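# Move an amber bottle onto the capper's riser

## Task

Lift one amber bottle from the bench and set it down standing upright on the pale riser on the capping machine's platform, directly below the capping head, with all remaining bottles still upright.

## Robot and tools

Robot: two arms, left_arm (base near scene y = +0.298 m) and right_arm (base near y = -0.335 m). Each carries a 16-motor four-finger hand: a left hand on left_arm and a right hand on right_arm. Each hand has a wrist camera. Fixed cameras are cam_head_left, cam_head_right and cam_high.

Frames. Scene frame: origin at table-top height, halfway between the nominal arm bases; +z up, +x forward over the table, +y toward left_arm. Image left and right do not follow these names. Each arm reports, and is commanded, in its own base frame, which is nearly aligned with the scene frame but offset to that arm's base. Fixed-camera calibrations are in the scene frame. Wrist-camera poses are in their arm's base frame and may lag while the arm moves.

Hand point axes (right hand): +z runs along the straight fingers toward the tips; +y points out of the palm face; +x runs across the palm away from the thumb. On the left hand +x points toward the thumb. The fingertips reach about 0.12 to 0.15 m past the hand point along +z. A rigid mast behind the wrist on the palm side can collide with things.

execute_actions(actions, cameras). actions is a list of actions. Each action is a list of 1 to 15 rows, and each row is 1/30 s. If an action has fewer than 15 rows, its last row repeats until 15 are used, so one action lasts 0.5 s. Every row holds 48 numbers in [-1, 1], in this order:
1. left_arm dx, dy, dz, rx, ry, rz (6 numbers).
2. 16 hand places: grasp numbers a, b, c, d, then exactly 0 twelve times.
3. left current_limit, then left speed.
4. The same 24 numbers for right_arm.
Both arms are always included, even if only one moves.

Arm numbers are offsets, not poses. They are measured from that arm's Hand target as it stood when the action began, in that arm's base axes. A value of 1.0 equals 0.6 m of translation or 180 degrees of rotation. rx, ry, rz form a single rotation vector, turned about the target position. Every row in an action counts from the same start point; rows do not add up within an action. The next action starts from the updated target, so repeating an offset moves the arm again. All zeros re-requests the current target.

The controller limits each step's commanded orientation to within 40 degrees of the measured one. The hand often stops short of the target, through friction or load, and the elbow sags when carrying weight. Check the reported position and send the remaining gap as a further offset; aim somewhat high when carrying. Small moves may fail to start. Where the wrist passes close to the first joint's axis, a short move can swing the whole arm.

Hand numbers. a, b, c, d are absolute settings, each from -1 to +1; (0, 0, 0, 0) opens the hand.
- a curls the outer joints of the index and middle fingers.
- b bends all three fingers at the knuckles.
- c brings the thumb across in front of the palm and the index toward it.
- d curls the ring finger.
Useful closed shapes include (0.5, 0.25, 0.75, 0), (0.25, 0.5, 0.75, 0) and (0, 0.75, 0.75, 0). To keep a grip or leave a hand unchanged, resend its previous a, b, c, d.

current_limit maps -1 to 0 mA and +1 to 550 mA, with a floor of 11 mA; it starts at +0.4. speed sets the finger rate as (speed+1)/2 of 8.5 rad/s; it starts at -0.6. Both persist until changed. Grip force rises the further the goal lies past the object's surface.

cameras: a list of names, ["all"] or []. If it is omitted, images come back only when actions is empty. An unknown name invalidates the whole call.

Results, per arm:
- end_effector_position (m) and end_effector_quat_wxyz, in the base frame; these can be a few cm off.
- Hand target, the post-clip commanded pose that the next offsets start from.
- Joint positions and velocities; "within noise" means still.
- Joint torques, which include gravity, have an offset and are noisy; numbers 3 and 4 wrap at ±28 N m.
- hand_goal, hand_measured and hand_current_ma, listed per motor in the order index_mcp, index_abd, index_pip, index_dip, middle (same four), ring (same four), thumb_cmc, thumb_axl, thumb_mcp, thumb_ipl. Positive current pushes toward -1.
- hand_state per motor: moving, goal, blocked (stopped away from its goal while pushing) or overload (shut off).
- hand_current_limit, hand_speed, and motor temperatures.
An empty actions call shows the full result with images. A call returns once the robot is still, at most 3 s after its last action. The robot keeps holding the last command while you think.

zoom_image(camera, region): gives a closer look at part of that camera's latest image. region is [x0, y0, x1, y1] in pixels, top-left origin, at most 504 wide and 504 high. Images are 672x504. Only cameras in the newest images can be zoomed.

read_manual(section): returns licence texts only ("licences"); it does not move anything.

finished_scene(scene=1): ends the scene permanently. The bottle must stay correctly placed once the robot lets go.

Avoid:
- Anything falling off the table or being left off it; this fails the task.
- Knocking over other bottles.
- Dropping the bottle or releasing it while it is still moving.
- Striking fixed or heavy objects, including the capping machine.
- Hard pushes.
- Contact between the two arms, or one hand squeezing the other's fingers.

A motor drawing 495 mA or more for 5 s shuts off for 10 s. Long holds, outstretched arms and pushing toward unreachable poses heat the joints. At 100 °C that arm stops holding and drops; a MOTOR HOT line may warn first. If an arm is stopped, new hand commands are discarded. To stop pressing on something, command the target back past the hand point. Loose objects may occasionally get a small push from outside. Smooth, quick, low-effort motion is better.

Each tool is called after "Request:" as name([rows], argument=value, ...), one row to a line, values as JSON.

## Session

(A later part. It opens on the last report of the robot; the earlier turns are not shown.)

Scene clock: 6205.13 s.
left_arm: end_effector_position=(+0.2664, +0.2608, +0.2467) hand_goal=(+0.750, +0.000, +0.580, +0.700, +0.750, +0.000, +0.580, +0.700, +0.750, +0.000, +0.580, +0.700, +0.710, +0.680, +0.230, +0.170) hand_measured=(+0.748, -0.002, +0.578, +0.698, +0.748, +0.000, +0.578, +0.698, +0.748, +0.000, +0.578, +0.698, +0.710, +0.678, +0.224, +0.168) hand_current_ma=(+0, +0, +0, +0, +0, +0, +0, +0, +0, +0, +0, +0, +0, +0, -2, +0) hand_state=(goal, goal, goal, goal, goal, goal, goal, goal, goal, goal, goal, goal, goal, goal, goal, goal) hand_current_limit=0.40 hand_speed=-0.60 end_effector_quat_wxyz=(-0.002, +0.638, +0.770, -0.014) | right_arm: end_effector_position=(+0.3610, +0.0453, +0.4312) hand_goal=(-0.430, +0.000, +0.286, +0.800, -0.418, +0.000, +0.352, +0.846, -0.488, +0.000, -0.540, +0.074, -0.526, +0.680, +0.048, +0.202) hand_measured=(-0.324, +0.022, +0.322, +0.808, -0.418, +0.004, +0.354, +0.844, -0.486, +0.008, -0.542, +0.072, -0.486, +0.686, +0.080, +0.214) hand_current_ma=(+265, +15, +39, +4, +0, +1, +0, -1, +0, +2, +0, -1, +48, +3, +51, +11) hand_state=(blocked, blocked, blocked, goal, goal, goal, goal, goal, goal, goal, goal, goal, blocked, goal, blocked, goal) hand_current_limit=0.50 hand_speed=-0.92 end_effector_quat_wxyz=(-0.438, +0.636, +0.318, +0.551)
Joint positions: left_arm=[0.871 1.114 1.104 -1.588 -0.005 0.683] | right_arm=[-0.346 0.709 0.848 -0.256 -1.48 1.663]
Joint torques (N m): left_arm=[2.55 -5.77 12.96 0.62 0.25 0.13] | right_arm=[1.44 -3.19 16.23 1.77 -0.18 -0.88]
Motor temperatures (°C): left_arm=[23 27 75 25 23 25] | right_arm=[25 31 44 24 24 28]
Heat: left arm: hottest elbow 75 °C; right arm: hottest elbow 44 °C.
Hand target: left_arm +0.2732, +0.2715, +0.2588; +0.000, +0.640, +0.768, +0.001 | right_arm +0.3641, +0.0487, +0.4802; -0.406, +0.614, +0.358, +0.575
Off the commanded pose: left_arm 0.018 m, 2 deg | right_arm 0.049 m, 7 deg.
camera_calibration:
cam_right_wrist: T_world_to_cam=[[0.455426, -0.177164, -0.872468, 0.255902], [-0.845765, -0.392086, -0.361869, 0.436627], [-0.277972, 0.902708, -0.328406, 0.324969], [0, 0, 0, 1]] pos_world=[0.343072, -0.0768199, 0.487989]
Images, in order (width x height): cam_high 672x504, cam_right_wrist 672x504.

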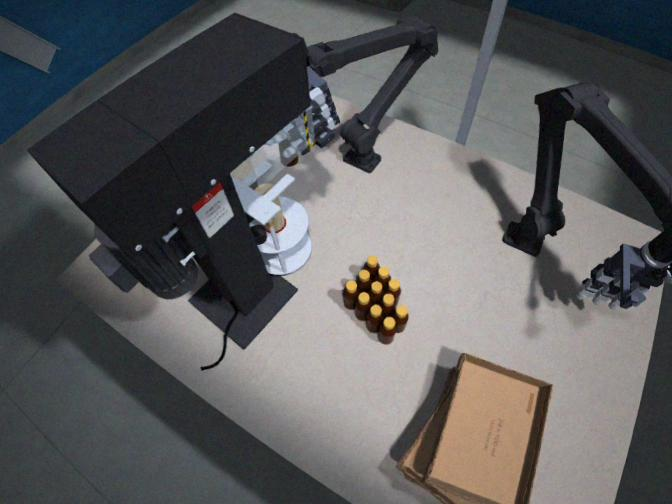

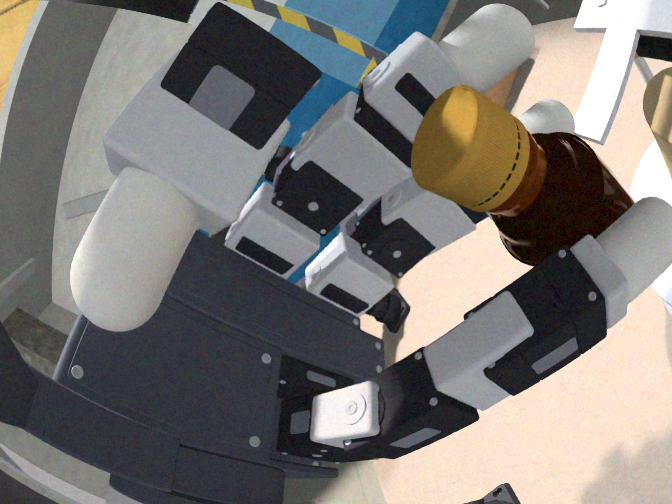

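Request:
execute_actions([
  [[0,0,0,0,0,0,0,0,0,0,0,0,0,0,0,0,0,0,0,0,0,0,0.4,-0.6,0,0,-0.025,0,0,0.01,0.05,0.74,0.73,0.7,0,0,0,0,0,0,0,0,0,0,0,0,0.5,-0.92]],
  [[0,0,0,0,0,0,0,0,0,0,0,0,0,0,0,0,0,0,0,0,0,0,0.4,-0.6,0,0,-0.025,0,0,0.01,0.05,0.74,0.73,0.7,0,0,0,0,0,0,0,0,0,0,0,0,0.5,-0.92]],
], cameras=["cam_high"])

Request:
zoom_image(camera="cam_high", region=[230, 90, 350, 210])

Scene clock: 6357.63 s.
left_arm: end_effector_position=(+0.2664, +0.2608, +0.2467) hand_goal=(+0.750, +0.000, +0.580, +0.700, +0.750, +0.000, +0.580, +0.700, +0.750, +0.000, +0.580, +0.700, +0.710, +0.680, +0.230, +0.170) hand_measured=(+0.748, -0.002, +0.578, +0.698, +0.748, +0.000, +0.578, +0.698, +0.748, +0.000, +0.578, +0.698, +0.710, +0.678, +0.224, +0.168) hand_current_ma=(+0, +0, +0, +0, +0, +0, +0, +0, +0, +0, +0, +0, +0, +0, -2, +0) hand_state=(goal, goal, goal, goal, goal, goal, goal, goal, goal, goal, goal, goal, goal, goal, goal, goal) hand_current_limit=0.40 hand_speed=-0.60 end_effector_quat_wxyz=(-0.002, +0.638, +0.770, -0.014) | right_arm: end_effector_position=(+0.3602, +0.0531, +0.4301) hand_goal=(-0.430, +0.000, +0.286, +0.800, -0.418, +0.000, +0.352, +0.846, -0.488, +0.000, -0.540, +0.074, -0.526, +0.680, +0.048, +0.202) hand_measured=(-0.324, +0.022, +0.322, +0.808, -0.418, +0.004, +0.354, +0.844, -0.486, +0.008, -0.542, +0.072, -0.486, +0.686, +0.080, +0.214) hand_current_ma=(+265, +15, +39, +4, +0, +1, +0, -1, +0, +2, +0, -1, +48, +3, +51, +11) hand_state=(blocked, blocked, blocked, goal, goal, goal, goal, goal, goal, goal, goal, goal, blocked, goal, blocked, goal) hand_current_limit=0.50 hand_speed=-0.92 end_effector_quat_wxyz=(-0.453, +0.616, +0.349, +0.542)
Joint positions: left_arm=[0.871 1.114 1.104 -1.588 -0.005 0.683] | right_arm=[-0.346 0.734 0.848 -0.248 -1.557 1.618]
Joint torques (N m): left_arm=[2.55 -5.77 12.96 0.61 0.25 0.14] | right_arm=[-0.09 -3.19 11.28 2.8 -0.34 -0.88]
Motor temperatures (°C): left_arm=[23 27 75 25 23 25] | right_arm=[25 30 49 24 24 28]
Heat: left arm: hottest elbow 75 °C; right arm: hottest elbow 49 °C.
Hand target: left_arm +0.2732, +0.2715, +0.2588; +0.000, +0.640, +0.768, +0.001 | right_arm +0.3640, +0.0488, +0.4502; -0.424, +0.602, +0.378, +0.561
Off the commanded pose: left_arm 0.018 m, 2 deg | right_arm 0.021 m, 5 deg.
Images, in order (width x height): cam_high 672x504.

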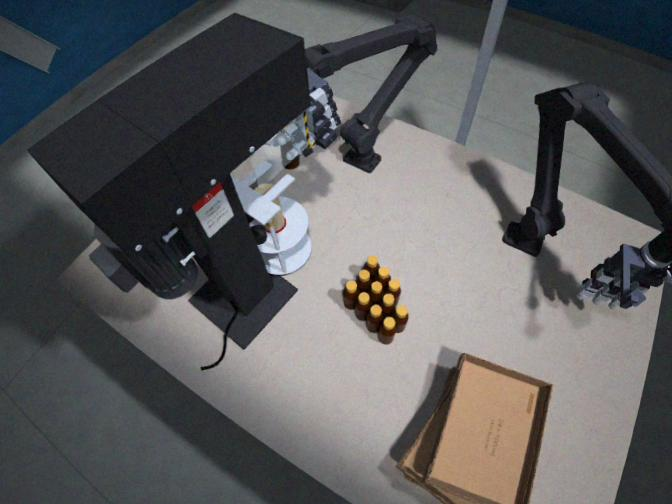

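Scaled by 4.200 from the camera's 672x504 image, which has a finer 960x720 frame.

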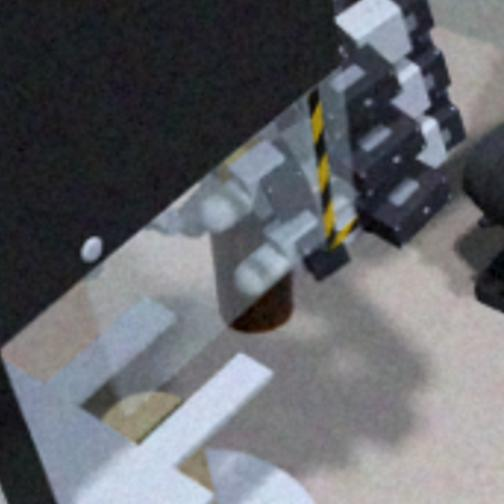

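Request:
execute_actions([
  [[0,0,0,0,0,0,0,0,0,0,0,0,0,0,0,0,0,0,0,0,0,0,0.4,-0.6,0,0,-0.0167,0,0,0,0.05,0.74,0.73,0.7,0,0,0,0,0,0,0,0,0,0,0,0,0.5,-0.92]],
], cameras=["cam_high","cam_right_wrist"])

Scene clock: 6401.07 s.
left_arm: end_effector_position=(+0.2664, +0.2608, +0.2467) hand_goal=(+0.750, +0.000, +0.580, +0.700, +0.750, +0.000, +0.580, +0.700, +0.750, +0.000, +0.580, +0.700, +0.710, +0.680, +0.230, +0.170) hand_measured=(+0.748, -0.002, +0.578, +0.698, +0.748, +0.000, +0.578, +0.698, +0.748, +0.000, +0.578, +0.698, +0.710, +0.678, +0.224, +0.168) hand_current_ma=(+0, +0, +0, +0, +0, +0, +0, +0, +0, +0, +0, +0, +0, +0, -2, +0) hand_state=(goal, goal, goal, goal, goal, goal, goal, goal, goal, goal, goal, goal, goal, goal, goal, goal) hand_current_limit=0.40 hand_speed=-0.60 end_effector_quat_wxyz=(-0.002, +0.638, +0.770, -0.014) | right_arm: end_effector_position=(+0.3609, +0.0529, +0.4231) hand_goal=(-0.430, +0.000, +0.286, +0.800, -0.418, +0.000, +0.352, +0.846, -0.488, +0.000, -0.540, +0.074, -0.526, +0.680, +0.048, +0.202) hand_measured=(-0.324, +0.022, +0.322, +0.808, -0.418, +0.004, +0.354, +0.844, -0.486, +0.008, -0.542, +0.072, -0.486, +0.686, +0.080, +0.214) hand_current_ma=(+265, +15, +39, +4, +0, +1, +0, -1, +0, +2, +0, -1, +48, +3, +51, +11) hand_state=(blocked, blocked, blocked, goal, goal, goal, goal, goal, goal, goal, goal, goal, blocked, goal, blocked, goal) hand_current_limit=0.50 hand_speed=-0.92 end_effector_quat_wxyz=(-0.452, +0.615, +0.350, +0.543)
Joint positions: left_arm=[0.871 1.114 1.104 -1.588 -0.005 0.683] | right_arm=[-0.346 0.734 0.831 -0.243 -1.557 1.602]
Joint torques (N m): left_arm=[2.55 -5.77 12.96 0.61 0.25 0.13] | right_arm=[0.21 -3.37 10.74 2.81 -0.34 -0.89]
Motor temperatures (°C): left_arm=[23 27 75 25 23 25] | right_arm=[25 30 46 24 24 29]
Heat: left arm: hottest elbow 75 °C; right arm: hottest elbow 46 °C.
Hand target: left_arm +0.2732, +0.2715, +0.2588; +0.000, +0.640, +0.768, +0.001 | right_arm +0.3640, +0.0488, +0.4401; -0.424, +0.602, +0.378, +0.561
Off the commanded pose: left_arm 0.018 m, 2 deg | right_arm 0.018 m, 5 deg.
camera_calibration:
cam_right_wrist: T_world_to_cam=[[0.4962, -0.144236, -0.856143, 0.226832], [-0.80068, -0.457312, -0.387011, 0.434421], [-0.335704, 0.877532, -0.342405, 0.343543], [0, 0, 0, 1]] pos_world=[0.350607, -0.0700865, 0.479957]
Images, in order (width x height): cam_high 672x504, cam_right_wrist 672x504.

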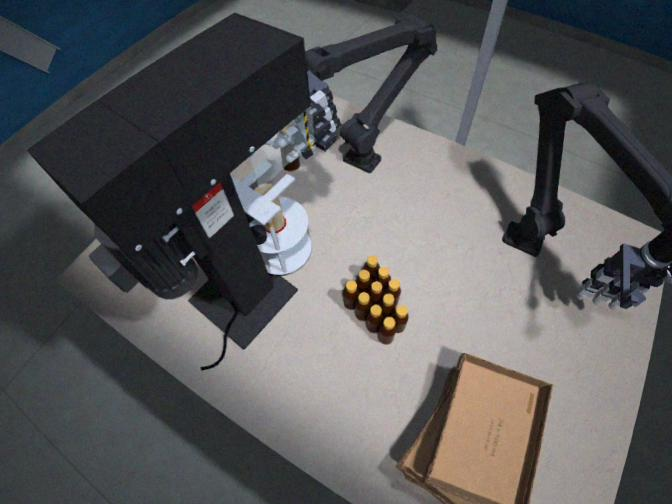

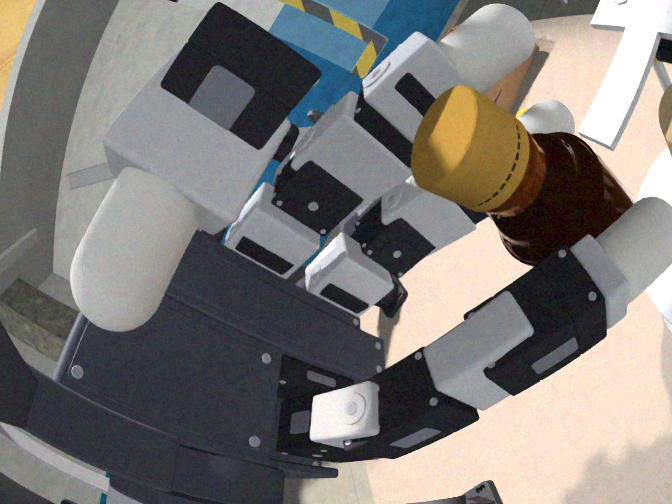

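Request:
execute_actions([
  [[0,0,0,0,0,0,0,0,0,0,0,0,0,0,0,0,0,0,0,0,0,0,0.4,-0.6,0,0,-0.0167,0,0,0,0.05,0.74,0.73,0.7,0,0,0,0,0,0,0,0,0,0,0,0,0.5,-0.92]],
], cameras=["cam_high","cam_head_right"])

Request:
zoom_image(camera="cam_high", region=[230, 90, 350, 210])

Request:
zoom_image(camera="cam_head_right", region=[290, 90, 490, 240])

Scene clock: 6408.10 s.
left_arm: end_effector_position=(+0.2664, +0.2608, +0.2467) hand_goal=(+0.750, +0.000, +0.580, +0.700, +0.750, +0.000, +0.580, +0.700, +0.750, +0.000, +0.580, +0.700, +0.710, +0.680, +0.230, +0.170) hand_measured=(+0.748, -0.002, +0.578, +0.698, +0.748, +0.000, +0.578, +0.698, +0.748, +0.000, +0.578, +0.698, +0.710, +0.678, +0.224, +0.168) hand_current_ma=(+0, +0, +0, +0, +0, +0, +0, +0, +0, +0, +0, +0, +0, +0, -2, +0) hand_state=(goal, goal, goal, goal, goal, goal, goal, goal, goal, goal, goal, goal, goal, goal, goal, goal) hand_current_limit=0.40 hand_speed=-0.60 end_effector_quat_wxyz=(-0.002, +0.638, +0.770, -0.014) | right_arm: end_effector_position=(+0.3613, +0.0527, +0.4119) hand_goal=(-0.430, +0.000, +0.286, +0.800, -0.418, +0.000, +0.352, +0.846, -0.488, +0.000, -0.540, +0.074, -0.526, +0.680, +0.048, +0.202) hand_measured=(-0.324, +0.022, +0.322, +0.808, -0.418, +0.004, +0.354, +0.844, -0.486, +0.008, -0.542, +0.072, -0.486, +0.686, +0.080, +0.214) hand_current_ma=(+265, +15, +39, +4, +0, +1, +0, -1, +0, +2, +0, -1, +48, +3, +51, +11) hand_state=(blocked, blocked, blocked, goal, goal, goal, goal, goal, goal, goal, goal, goal, blocked, goal, blocked, goal) hand_current_limit=0.50 hand_speed=-0.92 end_effector_quat_wxyz=(-0.453, +0.616, +0.349, +0.542)
Joint positions: left_arm=[0.871 1.114 1.104 -1.588 -0.005 0.683] | right_arm=[-0.346 0.734 0.806 -0.238 -1.557 1.586]
Joint torques (N m): left_arm=[2.61 -5.71 12.96 0.62 0.25 0.13] | right_arm=[0.09 -3.78 10.76 2.8 -0.34 -0.89]
Motor temperatures (°C): left_arm=[23 27 75 25 23 25] | right_arm=[25 30 45 24 24 29]
Heat: left arm: hottest elbow 75 °C; right arm: hottest elbow 45 °C.
Hand target: left_arm +0.2732, +0.2715, +0.2588; +0.000, +0.640, +0.768, +0.001 | right_arm +0.3640, +0.0488, +0.4299; -0.424, +0.602, +0.377, +0.561
Off the commanded pose: left_arm 0.018 m, 2 deg | right_arm 0.019 m, 5 deg.
Images, in order (width x height): cam_head_right 672x504, cam_high 672x504.

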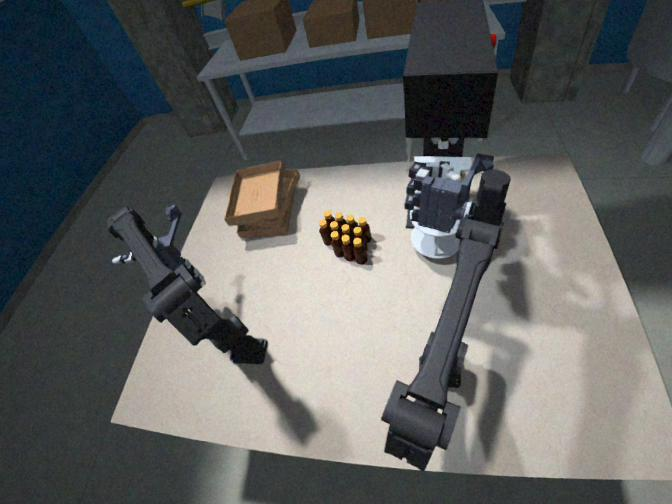

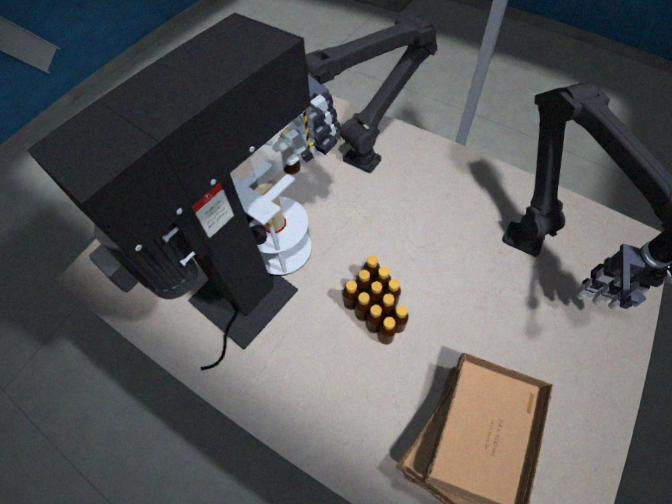

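Scaled by 4.200 from the camera's 672x504 image, which has a finer 960x720 frame.

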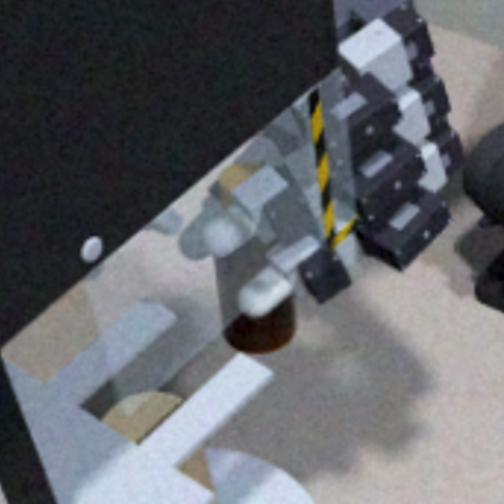

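Scaled by 2.520 from the camera's 672x504 image, which has a finer 960x720 frame.

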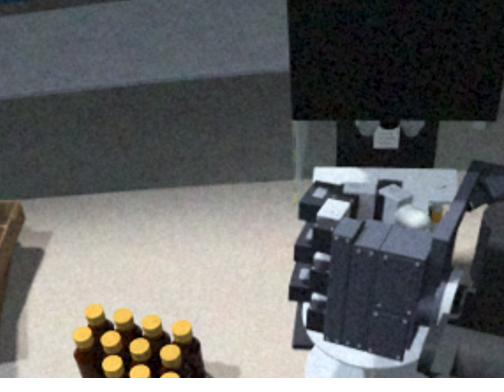

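Request:
execute_actions([
  [[0,0,0,0,0,0,0,0,0,0,0,0,0,0,0,0,0,0,0,0,0,0,0.4,-0.6,0,-0.0167,0.002,0,0,0,0.05,0.74,0.73,0.7,0,0,0,0,0,0,0,0,0,0,0,0,0.5,-0.92]],
], cameras=["cam_high"])

Request:
zoom_image(camera="cam_high", region=[240, 130, 320, 210])

Scene clock: 6457.03 s.
left_arm: end_effector_position=(+0.2664, +0.2608, +0.2467) hand_goal=(+0.750, +0.000, +0.580, +0.700, +0.750, +0.000, +0.580, +0.700, +0.750, +0.000, +0.580, +0.700, +0.710, +0.680, +0.230, +0.170) hand_measured=(+0.748, -0.002, +0.578, +0.698, +0.748, +0.000, +0.578, +0.698, +0.748, +0.000, +0.578, +0.698, +0.710, +0.678, +0.224, +0.168) hand_current_ma=(+0, +0, +0, +0, +0, +0, +0, +0, +0, +0, +0, +0, +0, +0, -2, +0) hand_state=(goal, goal, goal, goal, goal, goal, goal, goal, goal, goal, goal, goal, goal, goal, goal, goal) hand_current_limit=0.40 hand_speed=-0.60 end_effector_quat_wxyz=(-0.002, +0.638, +0.770, -0.014) | right_arm: end_effector_position=(+0.3608, +0.0429, +0.4129) hand_goal=(-0.430, +0.000, +0.286, +0.800, -0.418, +0.000, +0.352, +0.846, -0.488, +0.000, -0.540, +0.074, -0.526, +0.680, +0.048, +0.202) hand_measured=(-0.324, +0.022, +0.322, +0.808, -0.418, +0.004, +0.354, +0.844, -0.486, +0.008, -0.542, +0.072, -0.486, +0.686, +0.080, +0.214) hand_current_ma=(+265, +15, +39, +4, +0, +1, +0, -1, +0, +2, +0, -1, +48, +3, +51, +11) hand_state=(blocked, blocked, blocked, goal, goal, goal, goal, goal, goal, goal, goal, goal, blocked, goal, blocked, goal) hand_current_limit=0.50 hand_speed=-0.92 end_effector_quat_wxyz=(-0.448, +0.617, +0.345, +0.547)
Joint positions: left_arm=[0.871 1.114 1.104 -1.588 -0.005 0.683] | right_arm=[-0.38 0.734 0.806 -0.235 -1.575 1.584]
Joint torques (N m): left_arm=[2.67 -5.71 12.96 0.61 0.25 0.13] | right_arm=[0.38 -3.37 11 2.77 -0.37 -0.86]
Motor temperatures (°C): left_arm=[23 27 75 25 23 25] | right_arm=[25 30 46 24 24 29]
Heat: left arm: hottest elbow 75 °C; right arm: hottest elbow 46 °C.
Hand target: left_arm +0.2732, +0.2715, +0.2588; +0.000, +0.640, +0.768, +0.001 | right_arm +0.3640, +0.0389, +0.4312; -0.424, +0.602, +0.378, +0.561
Off the commanded pose: left_arm 0.018 m, 2 deg | right_arm 0.019 m, 5 deg.
joint sent to its limit (right arm) — joint 5 (wrist yaw), lower limit. The joint targets still meet the commanded pose.
Images, in order (width x height): cam_high 672x504.

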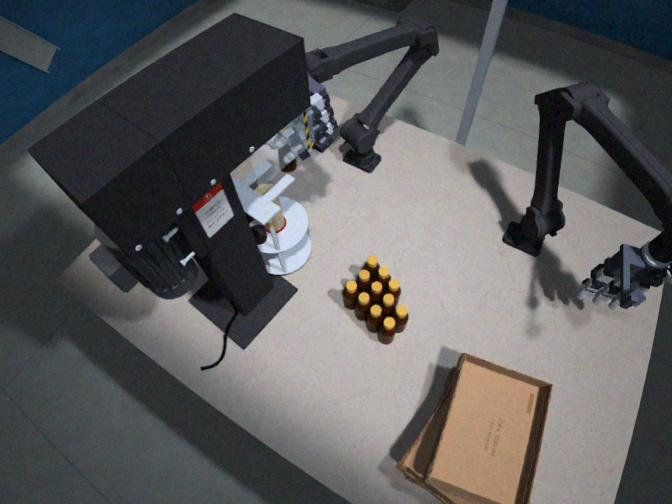

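Scaled by 6.300 from the camera's 672x504 image, which has a finer 960x720 frame.

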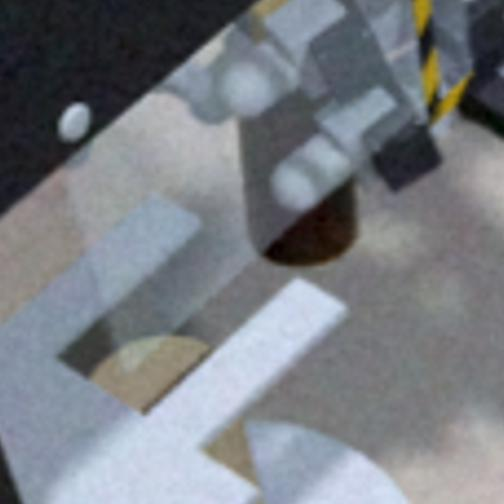

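Request:
zoom_image(camera="cam_high", region=[262, 128, 306, 178])

Scaled by 10.080 from the camera's 672x504 image, which has a finer 960x720 frame.

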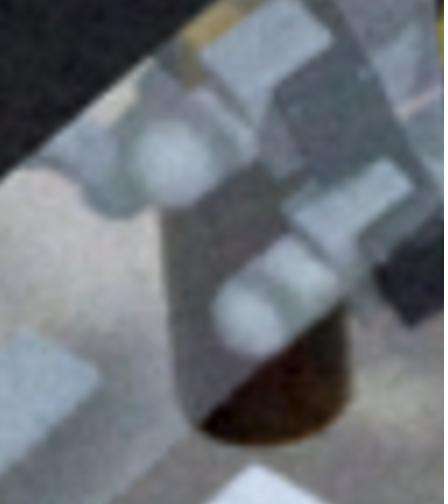

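Request:
execute_actions(actions=[], cameras=["cam_right_wrist","cam_head_right","cam_head_left"])

Request:
zoom_image(camera="cam_right_wrist", region=[390, 60, 670, 340])

Request:
zoom_image(camera="cam_head_right", region=[400, 130, 500, 230])

Request:
zoom_image(camera="cam_head_left", region=[420, 130, 540, 250])

Scene clock: 6503.50 s.
left_arm: end_effector_position=(+0.2664, +0.2608, +0.2467) hand_goal=(+0.750, +0.000, +0.580, +0.700, +0.750, +0.000, +0.580, +0.700, +0.750, +0.000, +0.580, +0.700, +0.710, +0.680, +0.230, +0.170) hand_measured=(+0.748, -0.002, +0.578, +0.698, +0.748, +0.000, +0.578, +0.698, +0.748, +0.000, +0.578, +0.698, +0.710, +0.678, +0.224, +0.168) hand_current_ma=(+0, +0, +0, +0, +0, +0, +0, +0, +0, +0, +0, +0, +0, +0, -2, +0) hand_state=(goal, goal, goal, goal, goal, goal, goal, goal, goal, goal, goal, goal, goal, goal, goal, goal) hand_current_limit=0.40 hand_speed=-0.60 end_effector_quat_wxyz=(-0.002, +0.638, +0.770, -0.014) | right_arm: end_effector_position=(+0.3608, +0.0429, +0.4129) hand_goal=(-0.430, +0.000, +0.286, +0.800, -0.418, +0.000, +0.352, +0.846, -0.488, +0.000, -0.540, +0.074, -0.526, +0.680, +0.048, +0.202) hand_measured=(-0.324, +0.022, +0.322, +0.808, -0.418, +0.004, +0.354, +0.844, -0.486, +0.008, -0.542, +0.072, -0.486, +0.686, +0.080, +0.214) hand_current_ma=(+265, +15, +39, +4, +0, +1, +0, -1, +0, +2, +0, -1, +48, +3, +51, +11) hand_state=(blocked, blocked, blocked, goal, goal, goal, goal, goal, goal, goal, goal, goal, blocked, goal, blocked, goal) hand_current_limit=0.50 hand_speed=-0.92 end_effector_quat_wxyz=(-0.448, +0.617, +0.345, +0.547)
Joint positions: left_arm=[0.871 1.114 1.104 -1.588 -0.005 0.683] | right_arm=[-0.38 0.734 0.806 -0.235 -1.575 1.584]
Joint velocities: within noise
Joint torques (N m): left_arm=[2.61 -5.77 12.97 0.62 0.25 0.13] | right_arm=[0.15 -3.31 10.99 2.84 -0.36 -0.86]
Motor temperatures (°C): left_arm=[23 27 75 25 23 25] | right_arm=[25 30 45 24 25 29]
Heat: left arm: hottest elbow 75 °C; right arm: hottest elbow 45 °C.
Hand target: left_arm +0.2732, +0.2715, +0.2588; +0.000, +0.640, +0.768, +0.001 | right_arm +0.3640, +0.0389, +0.4312; -0.424, +0.602, +0.378, +0.561
Off the commanded pose: left_arm 0.018 m, 2 deg | right_arm 0.019 m, 5 deg.
camera_calibration:
cam_right_wrist: T_world_to_cam=[[0.494883, -0.150282, -0.855866, 0.217348], [-0.807523, -0.443302, -0.38909, 0.428567], [-0.320933, 0.883685, -0.340738, 0.342452], [0, 0, 0, 1]] pos_world=[0.348421, -0.0799719, 0.469458]
Images, in order (width x height): cam_head_left 672x504, cam_head_right 672x504, cam_right_wrist 672x504.

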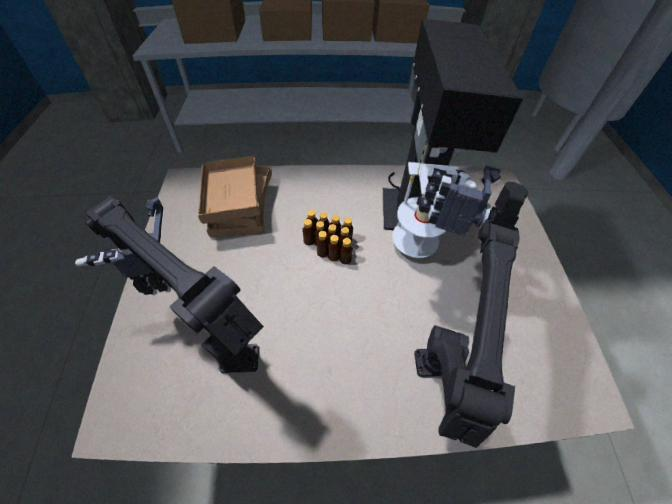

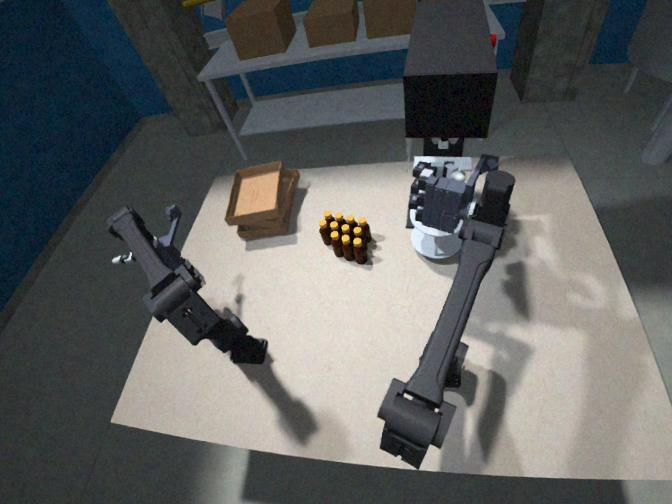

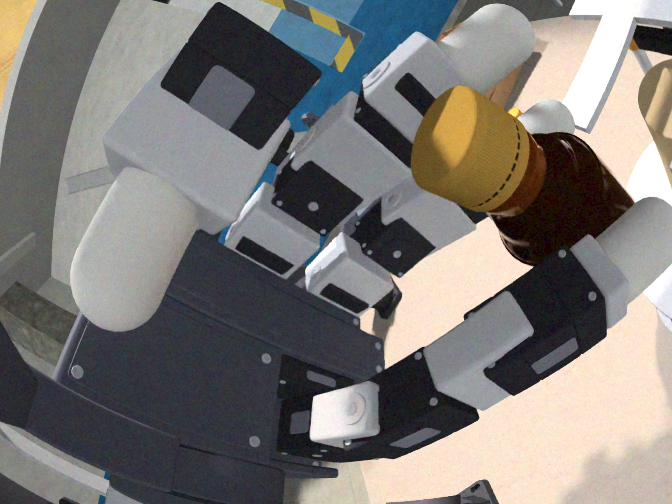

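Scaled by 1.800 from the camera's 672x504 image, which has a finer 960x720 frame.

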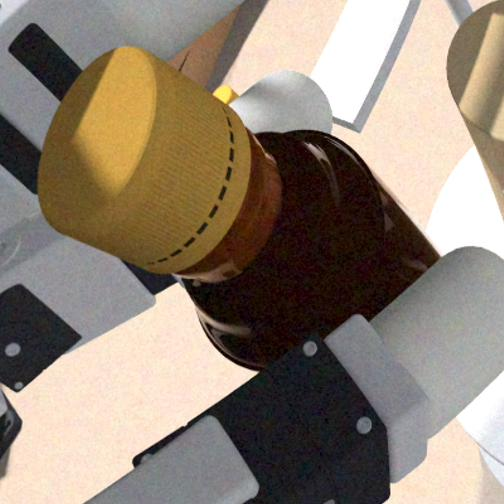

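Scaled by 5.040 from the camera's 672x504 image, which has a finer 960x720 frame.

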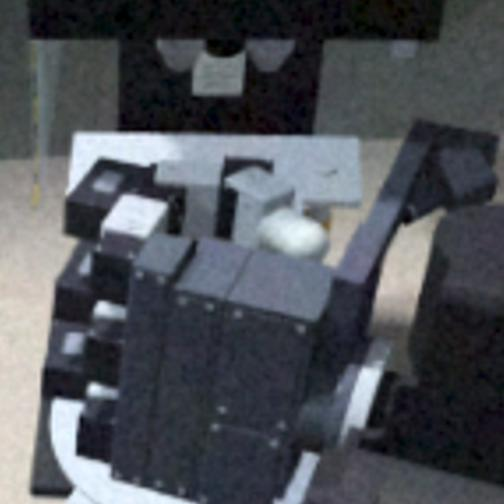

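Scaled by 4.200 from the camera's 672x504 image, which has a finer 960x720 frame.

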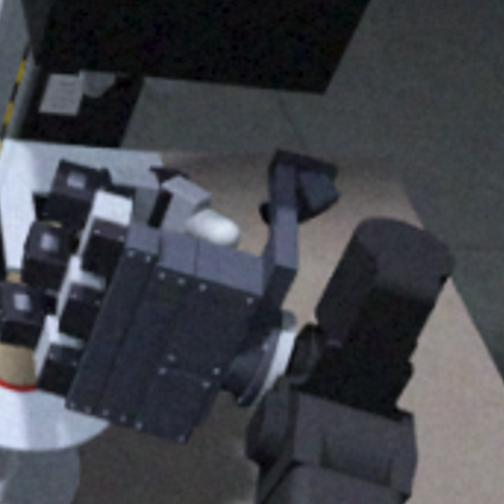

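Request:
zoom_image(camera="cam_right_wrist", region=[405, 75, 545, 215])

Request:
zoom_image(camera="cam_right_wrist", region=[490, 110, 650, 270])

Scaled by 3.600 from the camera's 672x504 image, which has a finer 960x720 frame.

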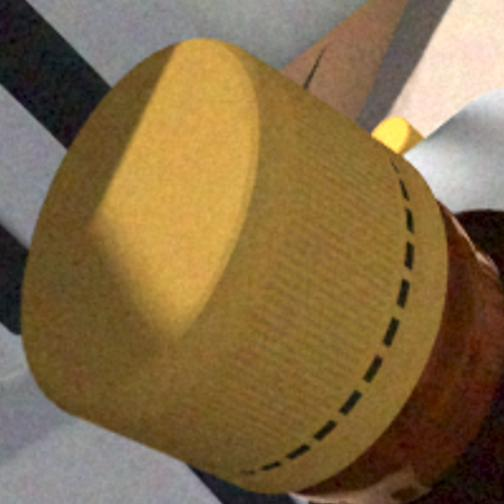

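Scaled by 3.150 from the camera's 672x504 image, which has a finer 960x720 frame.

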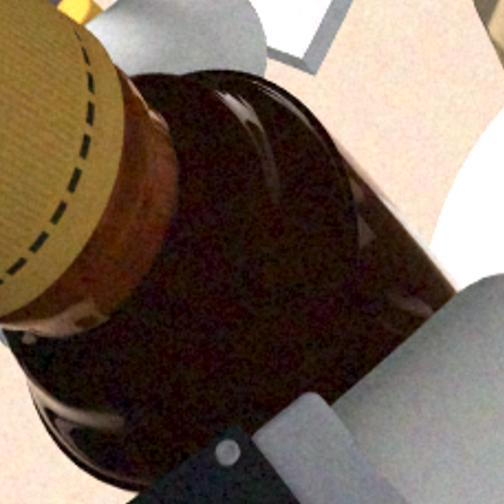

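Request:
execute_actions([
  [[0,0,0,0,0,0,0,0,0,0,0,0,0,0,0,0,0,0,0,0,0,0,0.4,-0.6,0.002,0,0.003,0.0071,0.0181,0,0.05,0.74,0.73,0.7,0,0,0,0,0,0,0,0,0,0,0,0,0.5,-0.92]],
  [[0,0,0,0,0,0,0,0,0,0,0,0,0,0,0,0,0,0,0,0,0,0,0.4,-0.6,0.002,0,0.002,0.0071,0.0181,0,0.05,0.74,0.73,0.7,0,0,0,0,0,0,0,0,0,0,0,0,0.5,-0.92]],
], cameras=["cam_high","cam_right_wrist"])

Request:
zoom_image(camera="cam_high", region=[240, 130, 320, 210])

Scene clock: 6586.73 s.
left_arm: end_effector_position=(+0.2664, +0.2608, +0.2467) hand_goal=(+0.750, +0.000, +0.580, +0.700, +0.750, +0.000, +0.580, +0.700, +0.750, +0.000, +0.580, +0.700, +0.710, +0.680, +0.230, +0.170) hand_measured=(+0.748, -0.002, +0.578, +0.698, +0.748, +0.000, +0.578, +0.698, +0.748, +0.000, +0.578, +0.698, +0.710, +0.678, +0.224, +0.168) hand_current_ma=(+0, +0, +0, +0, +0, +0, +0, +0, +0, +0, +0, +0, +0, +0, -2, +0) hand_state=(goal, goal, goal, goal, goal, goal, goal, goal, goal, goal, goal, goal, goal, goal, goal, goal) hand_current_limit=0.40 hand_speed=-0.60 end_effector_quat_wxyz=(-0.002, +0.638, +0.770, -0.014) | right_arm: end_effector_position=(+0.3624, +0.0423, +0.3979) hand_goal=(-0.430, +0.000, +0.286, +0.800, -0.418, +0.000, +0.352, +0.846, -0.488, +0.000, -0.540, +0.074, -0.526, +0.680, +0.048, +0.202) hand_measured=(-0.324, +0.022, +0.322, +0.808, -0.418, +0.004, +0.354, +0.844, -0.486, +0.008, -0.542, +0.072, -0.486, +0.686, +0.080, +0.214) hand_current_ma=(+265, +15, +39, +4, +0, +1, +0, -1, +0, +2, +0, -1, +48, +3, +51, +11) hand_state=(blocked, blocked, blocked, goal, goal, goal, goal, goal, goal, goal, goal, goal, blocked, goal, blocked, goal) hand_current_limit=0.50 hand_speed=-0.92 end_effector_quat_wxyz=(-0.482, +0.638, +0.305, +0.518)
Joint positions: left_arm=[0.871 1.114 1.104 -1.588 -0.005 0.683] | right_arm=[-0.38 0.756 0.806 -0.238 -1.575 1.685]
Joint torques (N m): left_arm=[2.61 -5.77 12.96 0.61 0.25 0.13] | right_arm=[0.38 -3.66 14.34 2.25 -0.39 -0.65]
Motor temperatures (°C): left_arm=[23 27 75 25 23 25] | right_arm=[25 30 45 24 25 29]
Heat: left arm: hottest elbow 75 °C; right arm: hottest elbow 45 °C.
Hand target: left_arm +0.2732, +0.2715, +0.2588; +0.000, +0.640, +0.768, +0.001 | right_arm +0.3664, +0.0388, +0.4342; -0.458, +0.623, +0.340, +0.535
Off the commanded pose: left_arm 0.018 m, 2 deg | right_arm 0.037 m, 5 deg.
joint sent to its limit (right arm) — joint 5 (wrist yaw), lower limit. The joint targets still meet the commanded pose.
camera_calibration:
cam_right_wrist: T_world_to_cam=[[0.390214, -0.108871, -0.914265, 0.2631], [-0.8489, -0.427033, -0.311465, 0.407148], [-0.356512, 0.897658, -0.259055, 0.318254], [0, 0, 0, 1]] pos_world=[0.356424, -0.0831734, 0.449801]
Images, in order (width x height): cam_high 672x504, cam_right_wrist 672x504.

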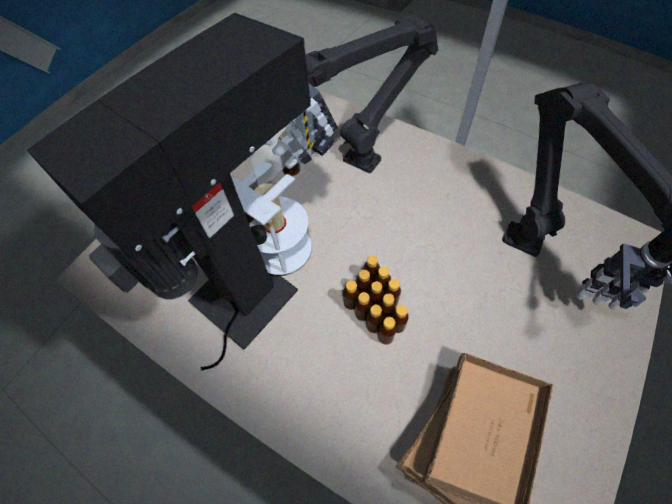

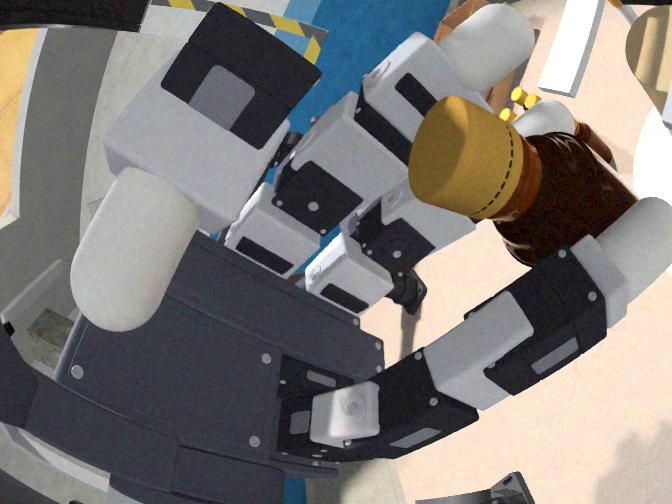

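Scaled by 6.300 from the camera's 672x504 image, which has a finer 960x720 frame.

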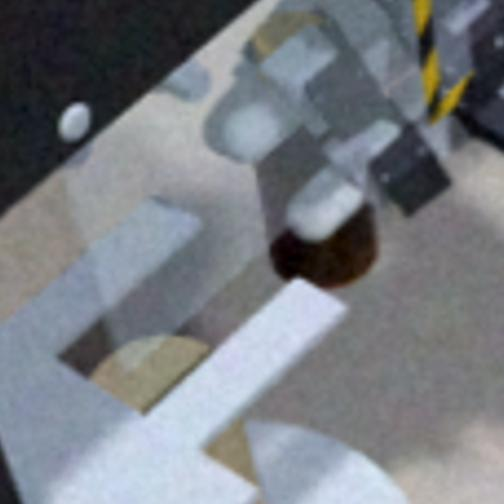

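Request:
execute_actions([
  [[0,0,0,0,0,0,0,0,0,0,0,0,0,0,0,0,0,0,0,0,0,0,0.4,-0.6,0,0,0.035,0,0,0,0.05,0.74,0.73,0.7,0,0,0,0,0,0,0,0,0,0,0,0,0.5,-0.92]],
], cameras=[])

Scene clock: 6595.33 s.
left_arm: end_effector_position=(+0.2664, +0.2608, +0.2467) hand_goal=(+0.750, +0.000, +0.580, +0.700, +0.750, +0.000, +0.580, +0.700, +0.750, +0.000, +0.580, +0.700, +0.710, +0.680, +0.230, +0.170) hand_measured=(+0.748, -0.002, +0.578, +0.698, +0.748, +0.000, +0.578, +0.698, +0.748, +0.000, +0.578, +0.698, +0.710, +0.678, +0.224, +0.168) hand_current_ma=(+0, +0, +0, +0, +0, +0, +0, +0, +0, +0, +0, +0, +0, +0, -2, +0) hand_state=(goal, goal, goal, goal, goal, goal, goal, goal, goal, goal, goal, goal, goal, goal, goal, goal) hand_current_limit=0.40 hand_speed=-0.60 end_effector_quat_wxyz=(-0.002, +0.638, +0.770, -0.014) | right_arm: end_effector_position=(+0.3611, +0.0427, +0.4088) hand_goal=(-0.430, +0.000, +0.286, +0.800, -0.418, +0.000, +0.352, +0.846, -0.488, +0.000, -0.540, +0.074, -0.526, +0.680, +0.048, +0.202) hand_measured=(-0.324, +0.022, +0.322, +0.808, -0.418, +0.004, +0.354, +0.844, -0.486, +0.008, -0.542, +0.072, -0.486, +0.686, +0.080, +0.214) hand_current_ma=(+265, +15, +39, +4, +0, +1, +0, -1, +0, +2, +0, -1, +48, +3, +51, +11) hand_state=(blocked, blocked, blocked, goal, goal, goal, goal, goal, goal, goal, goal, goal, blocked, goal, blocked, goal) hand_current_limit=0.50 hand_speed=-0.92 end_effector_quat_wxyz=(-0.487, +0.641, +0.298, +0.513)
Joint positions: left_arm=[0.871 1.114 1.104 -1.588 -0.005 0.683] | right_arm=[-0.38 0.756 0.834 -0.238 -1.575 1.734]
Joint torques (N m): left_arm=[2.55 -5.77 12.94 0.62 0.25 0.13] | right_arm=[0.21 -3.6 15.84 2.4 -0.37 -0.63]
Motor temperatures (°C): left_arm=[23 27 75 25 23 25] | right_arm=[25 30 47 24 25 28]
Heat: left arm: hottest elbow 75 °C; right arm: hottest elbow 47 °C.
Hand target: left_arm +0.2732, +0.2715, +0.2588; +0.000, +0.640, +0.768, +0.001 | right_arm +0.3665, +0.0388, +0.4552; -0.458, +0.623, +0.340, +0.535
Off the commanded pose: left_arm 0.018 m, 2 deg | right_arm 0.047 m, 7 deg.
joint sent to its limit (right arm) — joint 5 (wrist yaw), lower limit. The joint targets are off in position, not in orientation.
No camera images: "cameras" was empty.

Request:
execute_actions([
  [[0,0,0,0,0,0,0,0,0,0,0,0,0,0,0,0,0,0,0,0,0,0,0.4,-0.6,0.025,-0.001,0.007,0,0,0.002,0.05,0.74,0.73,0.7,0,0,0,0,0,0,0,0,0,0,0,0,0.5,-0.92]],
], cameras=["cam_high"])

Request:
zoom_image(camera="cam_high", region=[240, 130, 320, 210])

Scene clock: 6613.67 s.
left_arm: end_effector_position=(+0.2664, +0.2608, +0.2467) hand_goal=(+0.750, +0.000, +0.580, +0.700, +0.750, +0.000, +0.580, +0.700, +0.750, +0.000, +0.580, +0.700, +0.710, +0.680, +0.230, +0.170) hand_measured=(+0.748, -0.002, +0.578, +0.698, +0.748, +0.000, +0.578, +0.698, +0.748, +0.000, +0.578, +0.698, +0.710, +0.678, +0.224, +0.168) hand_current_ma=(+0, +0, +0, +0, +0, +0, +0, +0, +0, +0, +0, +0, +0, +0, -2, +0) hand_state=(goal, goal, goal, goal, goal, goal, goal, goal, goal, goal, goal, goal, goal, goal, goal, goal) hand_current_limit=0.40 hand_speed=-0.60 end_effector_quat_wxyz=(-0.002, +0.638, +0.770, -0.014) | right_arm: end_effector_position=(+0.3745, +0.0375, +0.4089) hand_goal=(-0.430, +0.000, +0.286, +0.800, -0.418, +0.000, +0.352, +0.846, -0.488, +0.000, -0.540, +0.074, -0.526, +0.680, +0.048, +0.202) hand_measured=(-0.324, +0.022, +0.322, +0.808, -0.418, +0.004, +0.354, +0.844, -0.486, +0.008, -0.542, +0.072, -0.486, +0.686, +0.080, +0.214) hand_current_ma=(+265, +15, +39, +4, +0, +1, +0, -1, +0, +2, +0, -1, +48, +3, +51, +11) hand_state=(blocked, blocked, blocked, goal, goal, goal, goal, goal, goal, goal, goal, goal, blocked, goal, blocked, goal) hand_current_limit=0.50 hand_speed=-0.92 end_effector_quat_wxyz=(-0.492, +0.643, +0.293, +0.508)
Joint positions: left_arm=[0.871 1.114 1.104 -1.588 -0.005 0.683] | right_arm=[-0.38 0.804 0.86 -0.232 -1.576 1.737]
Joint torques (N m): left_arm=[2.61 -5.77 12.96 0.64 0.25 0.12] | right_arm=[1.14 -4.42 16.09 2.78 -0.36 -0.64]
Motor temperatures (°C): left_arm=[23 27 75 25 23 25] | right_arm=[25 30 51 24 25 28]
Heat: left arm: hottest elbow 75 °C; right arm: hottest elbow 51 °C.
Hand target: left_arm +0.2732, +0.2715, +0.2588; +0.000, +0.640, +0.768, +0.001 | right_arm +0.3815, +0.0382, +0.4594; -0.460, +0.622, +0.342, +0.533
Off the commanded pose: left_arm 0.018 m, 2 deg | right_arm 0.051 m, 8 deg.
joint sent to its limit (right arm) — joint 5 (wrist yaw), lower limit. The joint targets are off in position, not in orientation.
Images, in order (width x height): cam_high 672x504.

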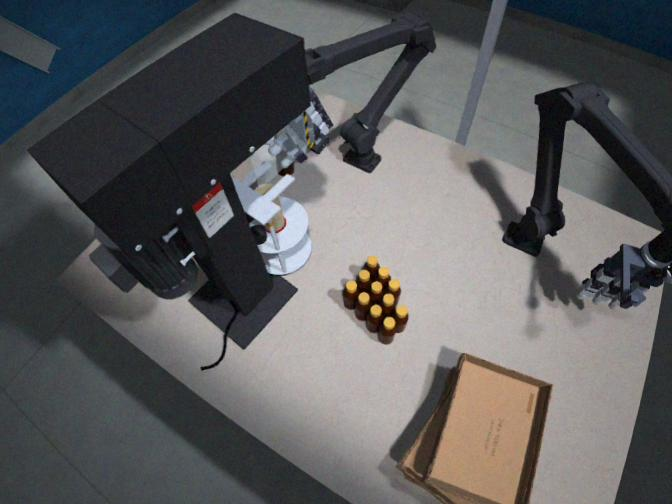

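Scaled by 6.300 from the camera's 672x504 image, which has a finer 960x720 frame.

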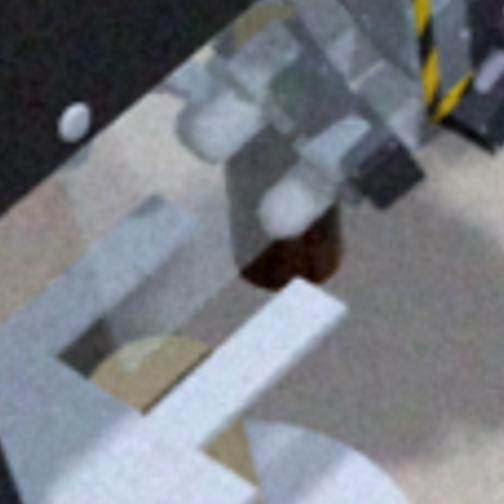

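Request:
execute_actions([
  [[0,0,0,0,0,0,0,0,0,0,0,0,0,0,0,0,0,0,0,0,0,0,0.4,-0.6,0.003,0.009,0.003,-0.0059,-0.0156,0,0.05,0.74,0.73,0.7,0,0,0,0,0,0,0,0,0,0,0,0,0.5,-0.92]],
], cameras=["cam_high"])

Request:
zoom_image(camera="cam_high", region=[240, 130, 320, 210])

Scene clock: 6635.57 s.
left_arm: end_effector_position=(+0.2664, +0.2608, +0.2467) hand_goal=(+0.750, +0.000, +0.580, +0.700, +0.750, +0.000, +0.580, +0.700, +0.750, +0.000, +0.580, +0.700, +0.710, +0.680, +0.230, +0.170) hand_measured=(+0.748, -0.002, +0.578, +0.698, +0.748, +0.000, +0.578, +0.698, +0.748, +0.000, +0.578, +0.698, +0.710, +0.678, +0.224, +0.168) hand_current_ma=(+0, +0, +0, +0, +0, +0, +0, +0, +0, +0, +0, +0, +0, +0, -2, +0) hand_state=(goal, goal, goal, goal, goal, goal, goal, goal, goal, goal, goal, goal, goal, goal, goal, goal) hand_current_limit=0.40 hand_speed=-0.60 end_effector_quat_wxyz=(-0.002, +0.638, +0.770, -0.014) | right_arm: end_effector_position=(+0.3774, +0.0409, +0.4150) hand_goal=(-0.430, +0.000, +0.286, +0.800, -0.418, +0.000, +0.352, +0.846, -0.488, +0.000, -0.540, +0.074, -0.526, +0.680, +0.048, +0.202) hand_measured=(-0.324, +0.022, +0.322, +0.808, -0.418, +0.004, +0.354, +0.844, -0.486, +0.008, -0.542, +0.072, -0.486, +0.686, +0.080, +0.214) hand_current_ma=(+265, +15, +39, +4, +0, +1, +0, -1, +0, +2, +0, -1, +48, +3, +51, +11) hand_state=(blocked, blocked, blocked, goal, goal, goal, goal, goal, goal, goal, goal, goal, blocked, goal, blocked, goal) hand_current_limit=0.50 hand_speed=-0.92 end_effector_quat_wxyz=(-0.482, +0.636, +0.310, +0.518)
Joint positions: left_arm=[0.871 1.114 1.104 -1.588 -0.005 0.683] | right_arm=[-0.365 0.804 0.86 -0.193 -1.569 1.729]
Joint torques (N m): left_arm=[2.55 -5.77 12.94 0.61 0.25 0.13] | right_arm=[1.55 -4.31 15.06 2.78 -0.21 -0.8]
Motor temperatures (°C): left_arm=[23 27 75 25 23 25] | right_arm=[25 30 50 24 25 28]
Heat: left arm: hottest elbow 75 °C; right arm: hottest elbow 50 °C.
Hand target: left_arm +0.2732, +0.2715, +0.2588; +0.000, +0.640, +0.768, +0.001 | right_arm +0.3833, +0.0437, +0.4612; -0.446, +0.613, +0.358, +0.545
Off the commanded pose: left_arm 0.018 m, 2 deg | right_arm 0.047 m, 8 deg.
Images, in order (width x height): cam_high 672x504.

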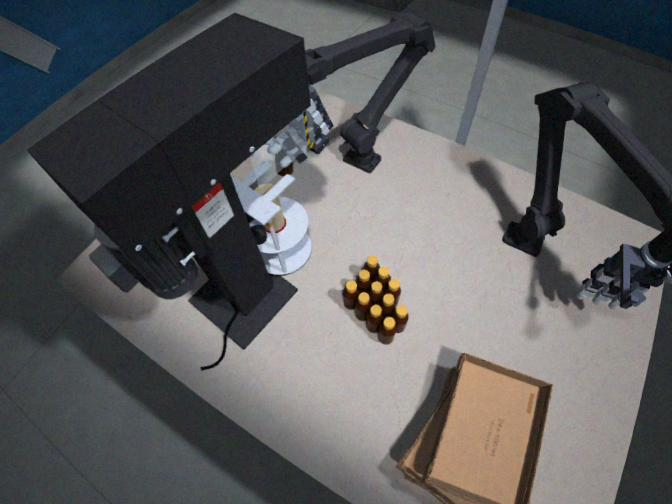

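Scaled by 6.300 from the camera's 672x504 image, which has a finer 960x720 frame.

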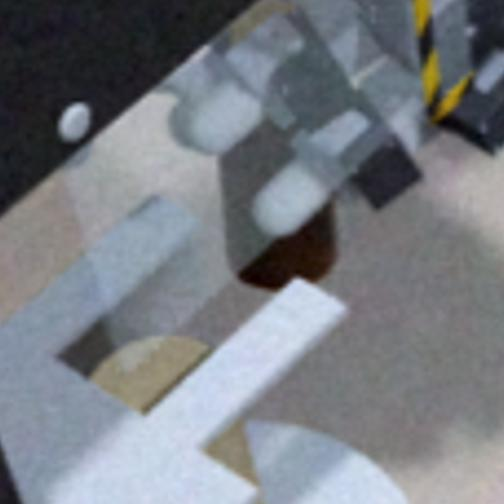

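Request:
execute_actions([
  [[0,0,0,0,0,0,0,0,0,0,0,0,0,0,0,0,0,0,0,0,0,0,0.4,-0.6,0.0133,0.0035,0,0,0,0.0014,0.05,0.74,0.73,0.7,0,0,0,0,0,0,0,0,0,0,0,0,0.5,-0.92]],
], cameras=[])

Scene clock: 6648.07 s.
left_arm: end_effector_position=(+0.2664, +0.2608, +0.2467) hand_goal=(+0.750, +0.000, +0.580, +0.700, +0.750, +0.000, +0.580, +0.700, +0.750, +0.000, +0.580, +0.700, +0.710, +0.680, +0.230, +0.170) hand_measured=(+0.748, -0.002, +0.578, +0.698, +0.748, +0.000, +0.578, +0.698, +0.748, +0.000, +0.578, +0.698, +0.710, +0.678, +0.224, +0.168) hand_current_ma=(+0, +0, +0, +0, +0, +0, +0, +0, +0, +0, +0, +0, +0, +0, -2, +0) hand_state=(goal, goal, goal, goal, goal, goal, goal, goal, goal, goal, goal, goal, goal, goal, goal, goal) hand_current_limit=0.40 hand_speed=-0.60 end_effector_quat_wxyz=(-0.002, +0.638, +0.770, -0.014) | right_arm: end_effector_position=(+0.3830, +0.0438, +0.4111) hand_goal=(-0.430, +0.000, +0.286, +0.800, -0.418, +0.000, +0.352, +0.846, -0.488, +0.000, -0.540, +0.074, -0.526, +0.680, +0.048, +0.202) hand_measured=(-0.324, +0.022, +0.322, +0.808, -0.418, +0.004, +0.354, +0.844, -0.486, +0.008, -0.542, +0.072, -0.486, +0.686, +0.080, +0.214) hand_current_ma=(+265, +15, +39, +4, +0, +1, +0, -1, +0, +2, +0, -1, +48, +3, +51, +11) hand_state=(blocked, blocked, blocked, goal, goal, goal, goal, goal, goal, goal, goal, goal, blocked, goal, blocked, goal) hand_current_limit=0.50 hand_speed=-0.92 end_effector_quat_wxyz=(-0.484, +0.636, +0.310, +0.515)
Joint positions: left_arm=[0.871 1.114 1.104 -1.588 -0.005 0.683] | right_arm=[-0.349 0.82 0.86 -0.182 -1.557 1.729]
Joint torques (N m): left_arm=[2.49 -5.77 12.94 0.61 0.25 0.13] | right_arm=[1.38 -4.31 15.83 2.77 -0.21 -0.81]
Motor temperatures (°C): left_arm=[23 27 75 25 23 25] | right_arm=[25 30 50 24 25 28]
Heat: left arm: hottest elbow 75 °C; right arm: hottest elbow 50 °C.
Hand target: left_arm +0.2732, +0.2715, +0.2588; +0.000, +0.640, +0.768, +0.001 | right_arm +0.3912, +0.0458, +0.4612; -0.447, +0.612, +0.360, +0.544
Off the commanded pose: left_arm 0.018 m, 2 deg | right_arm 0.051 m, 8 deg.
No camera images: "cameras" was empty.


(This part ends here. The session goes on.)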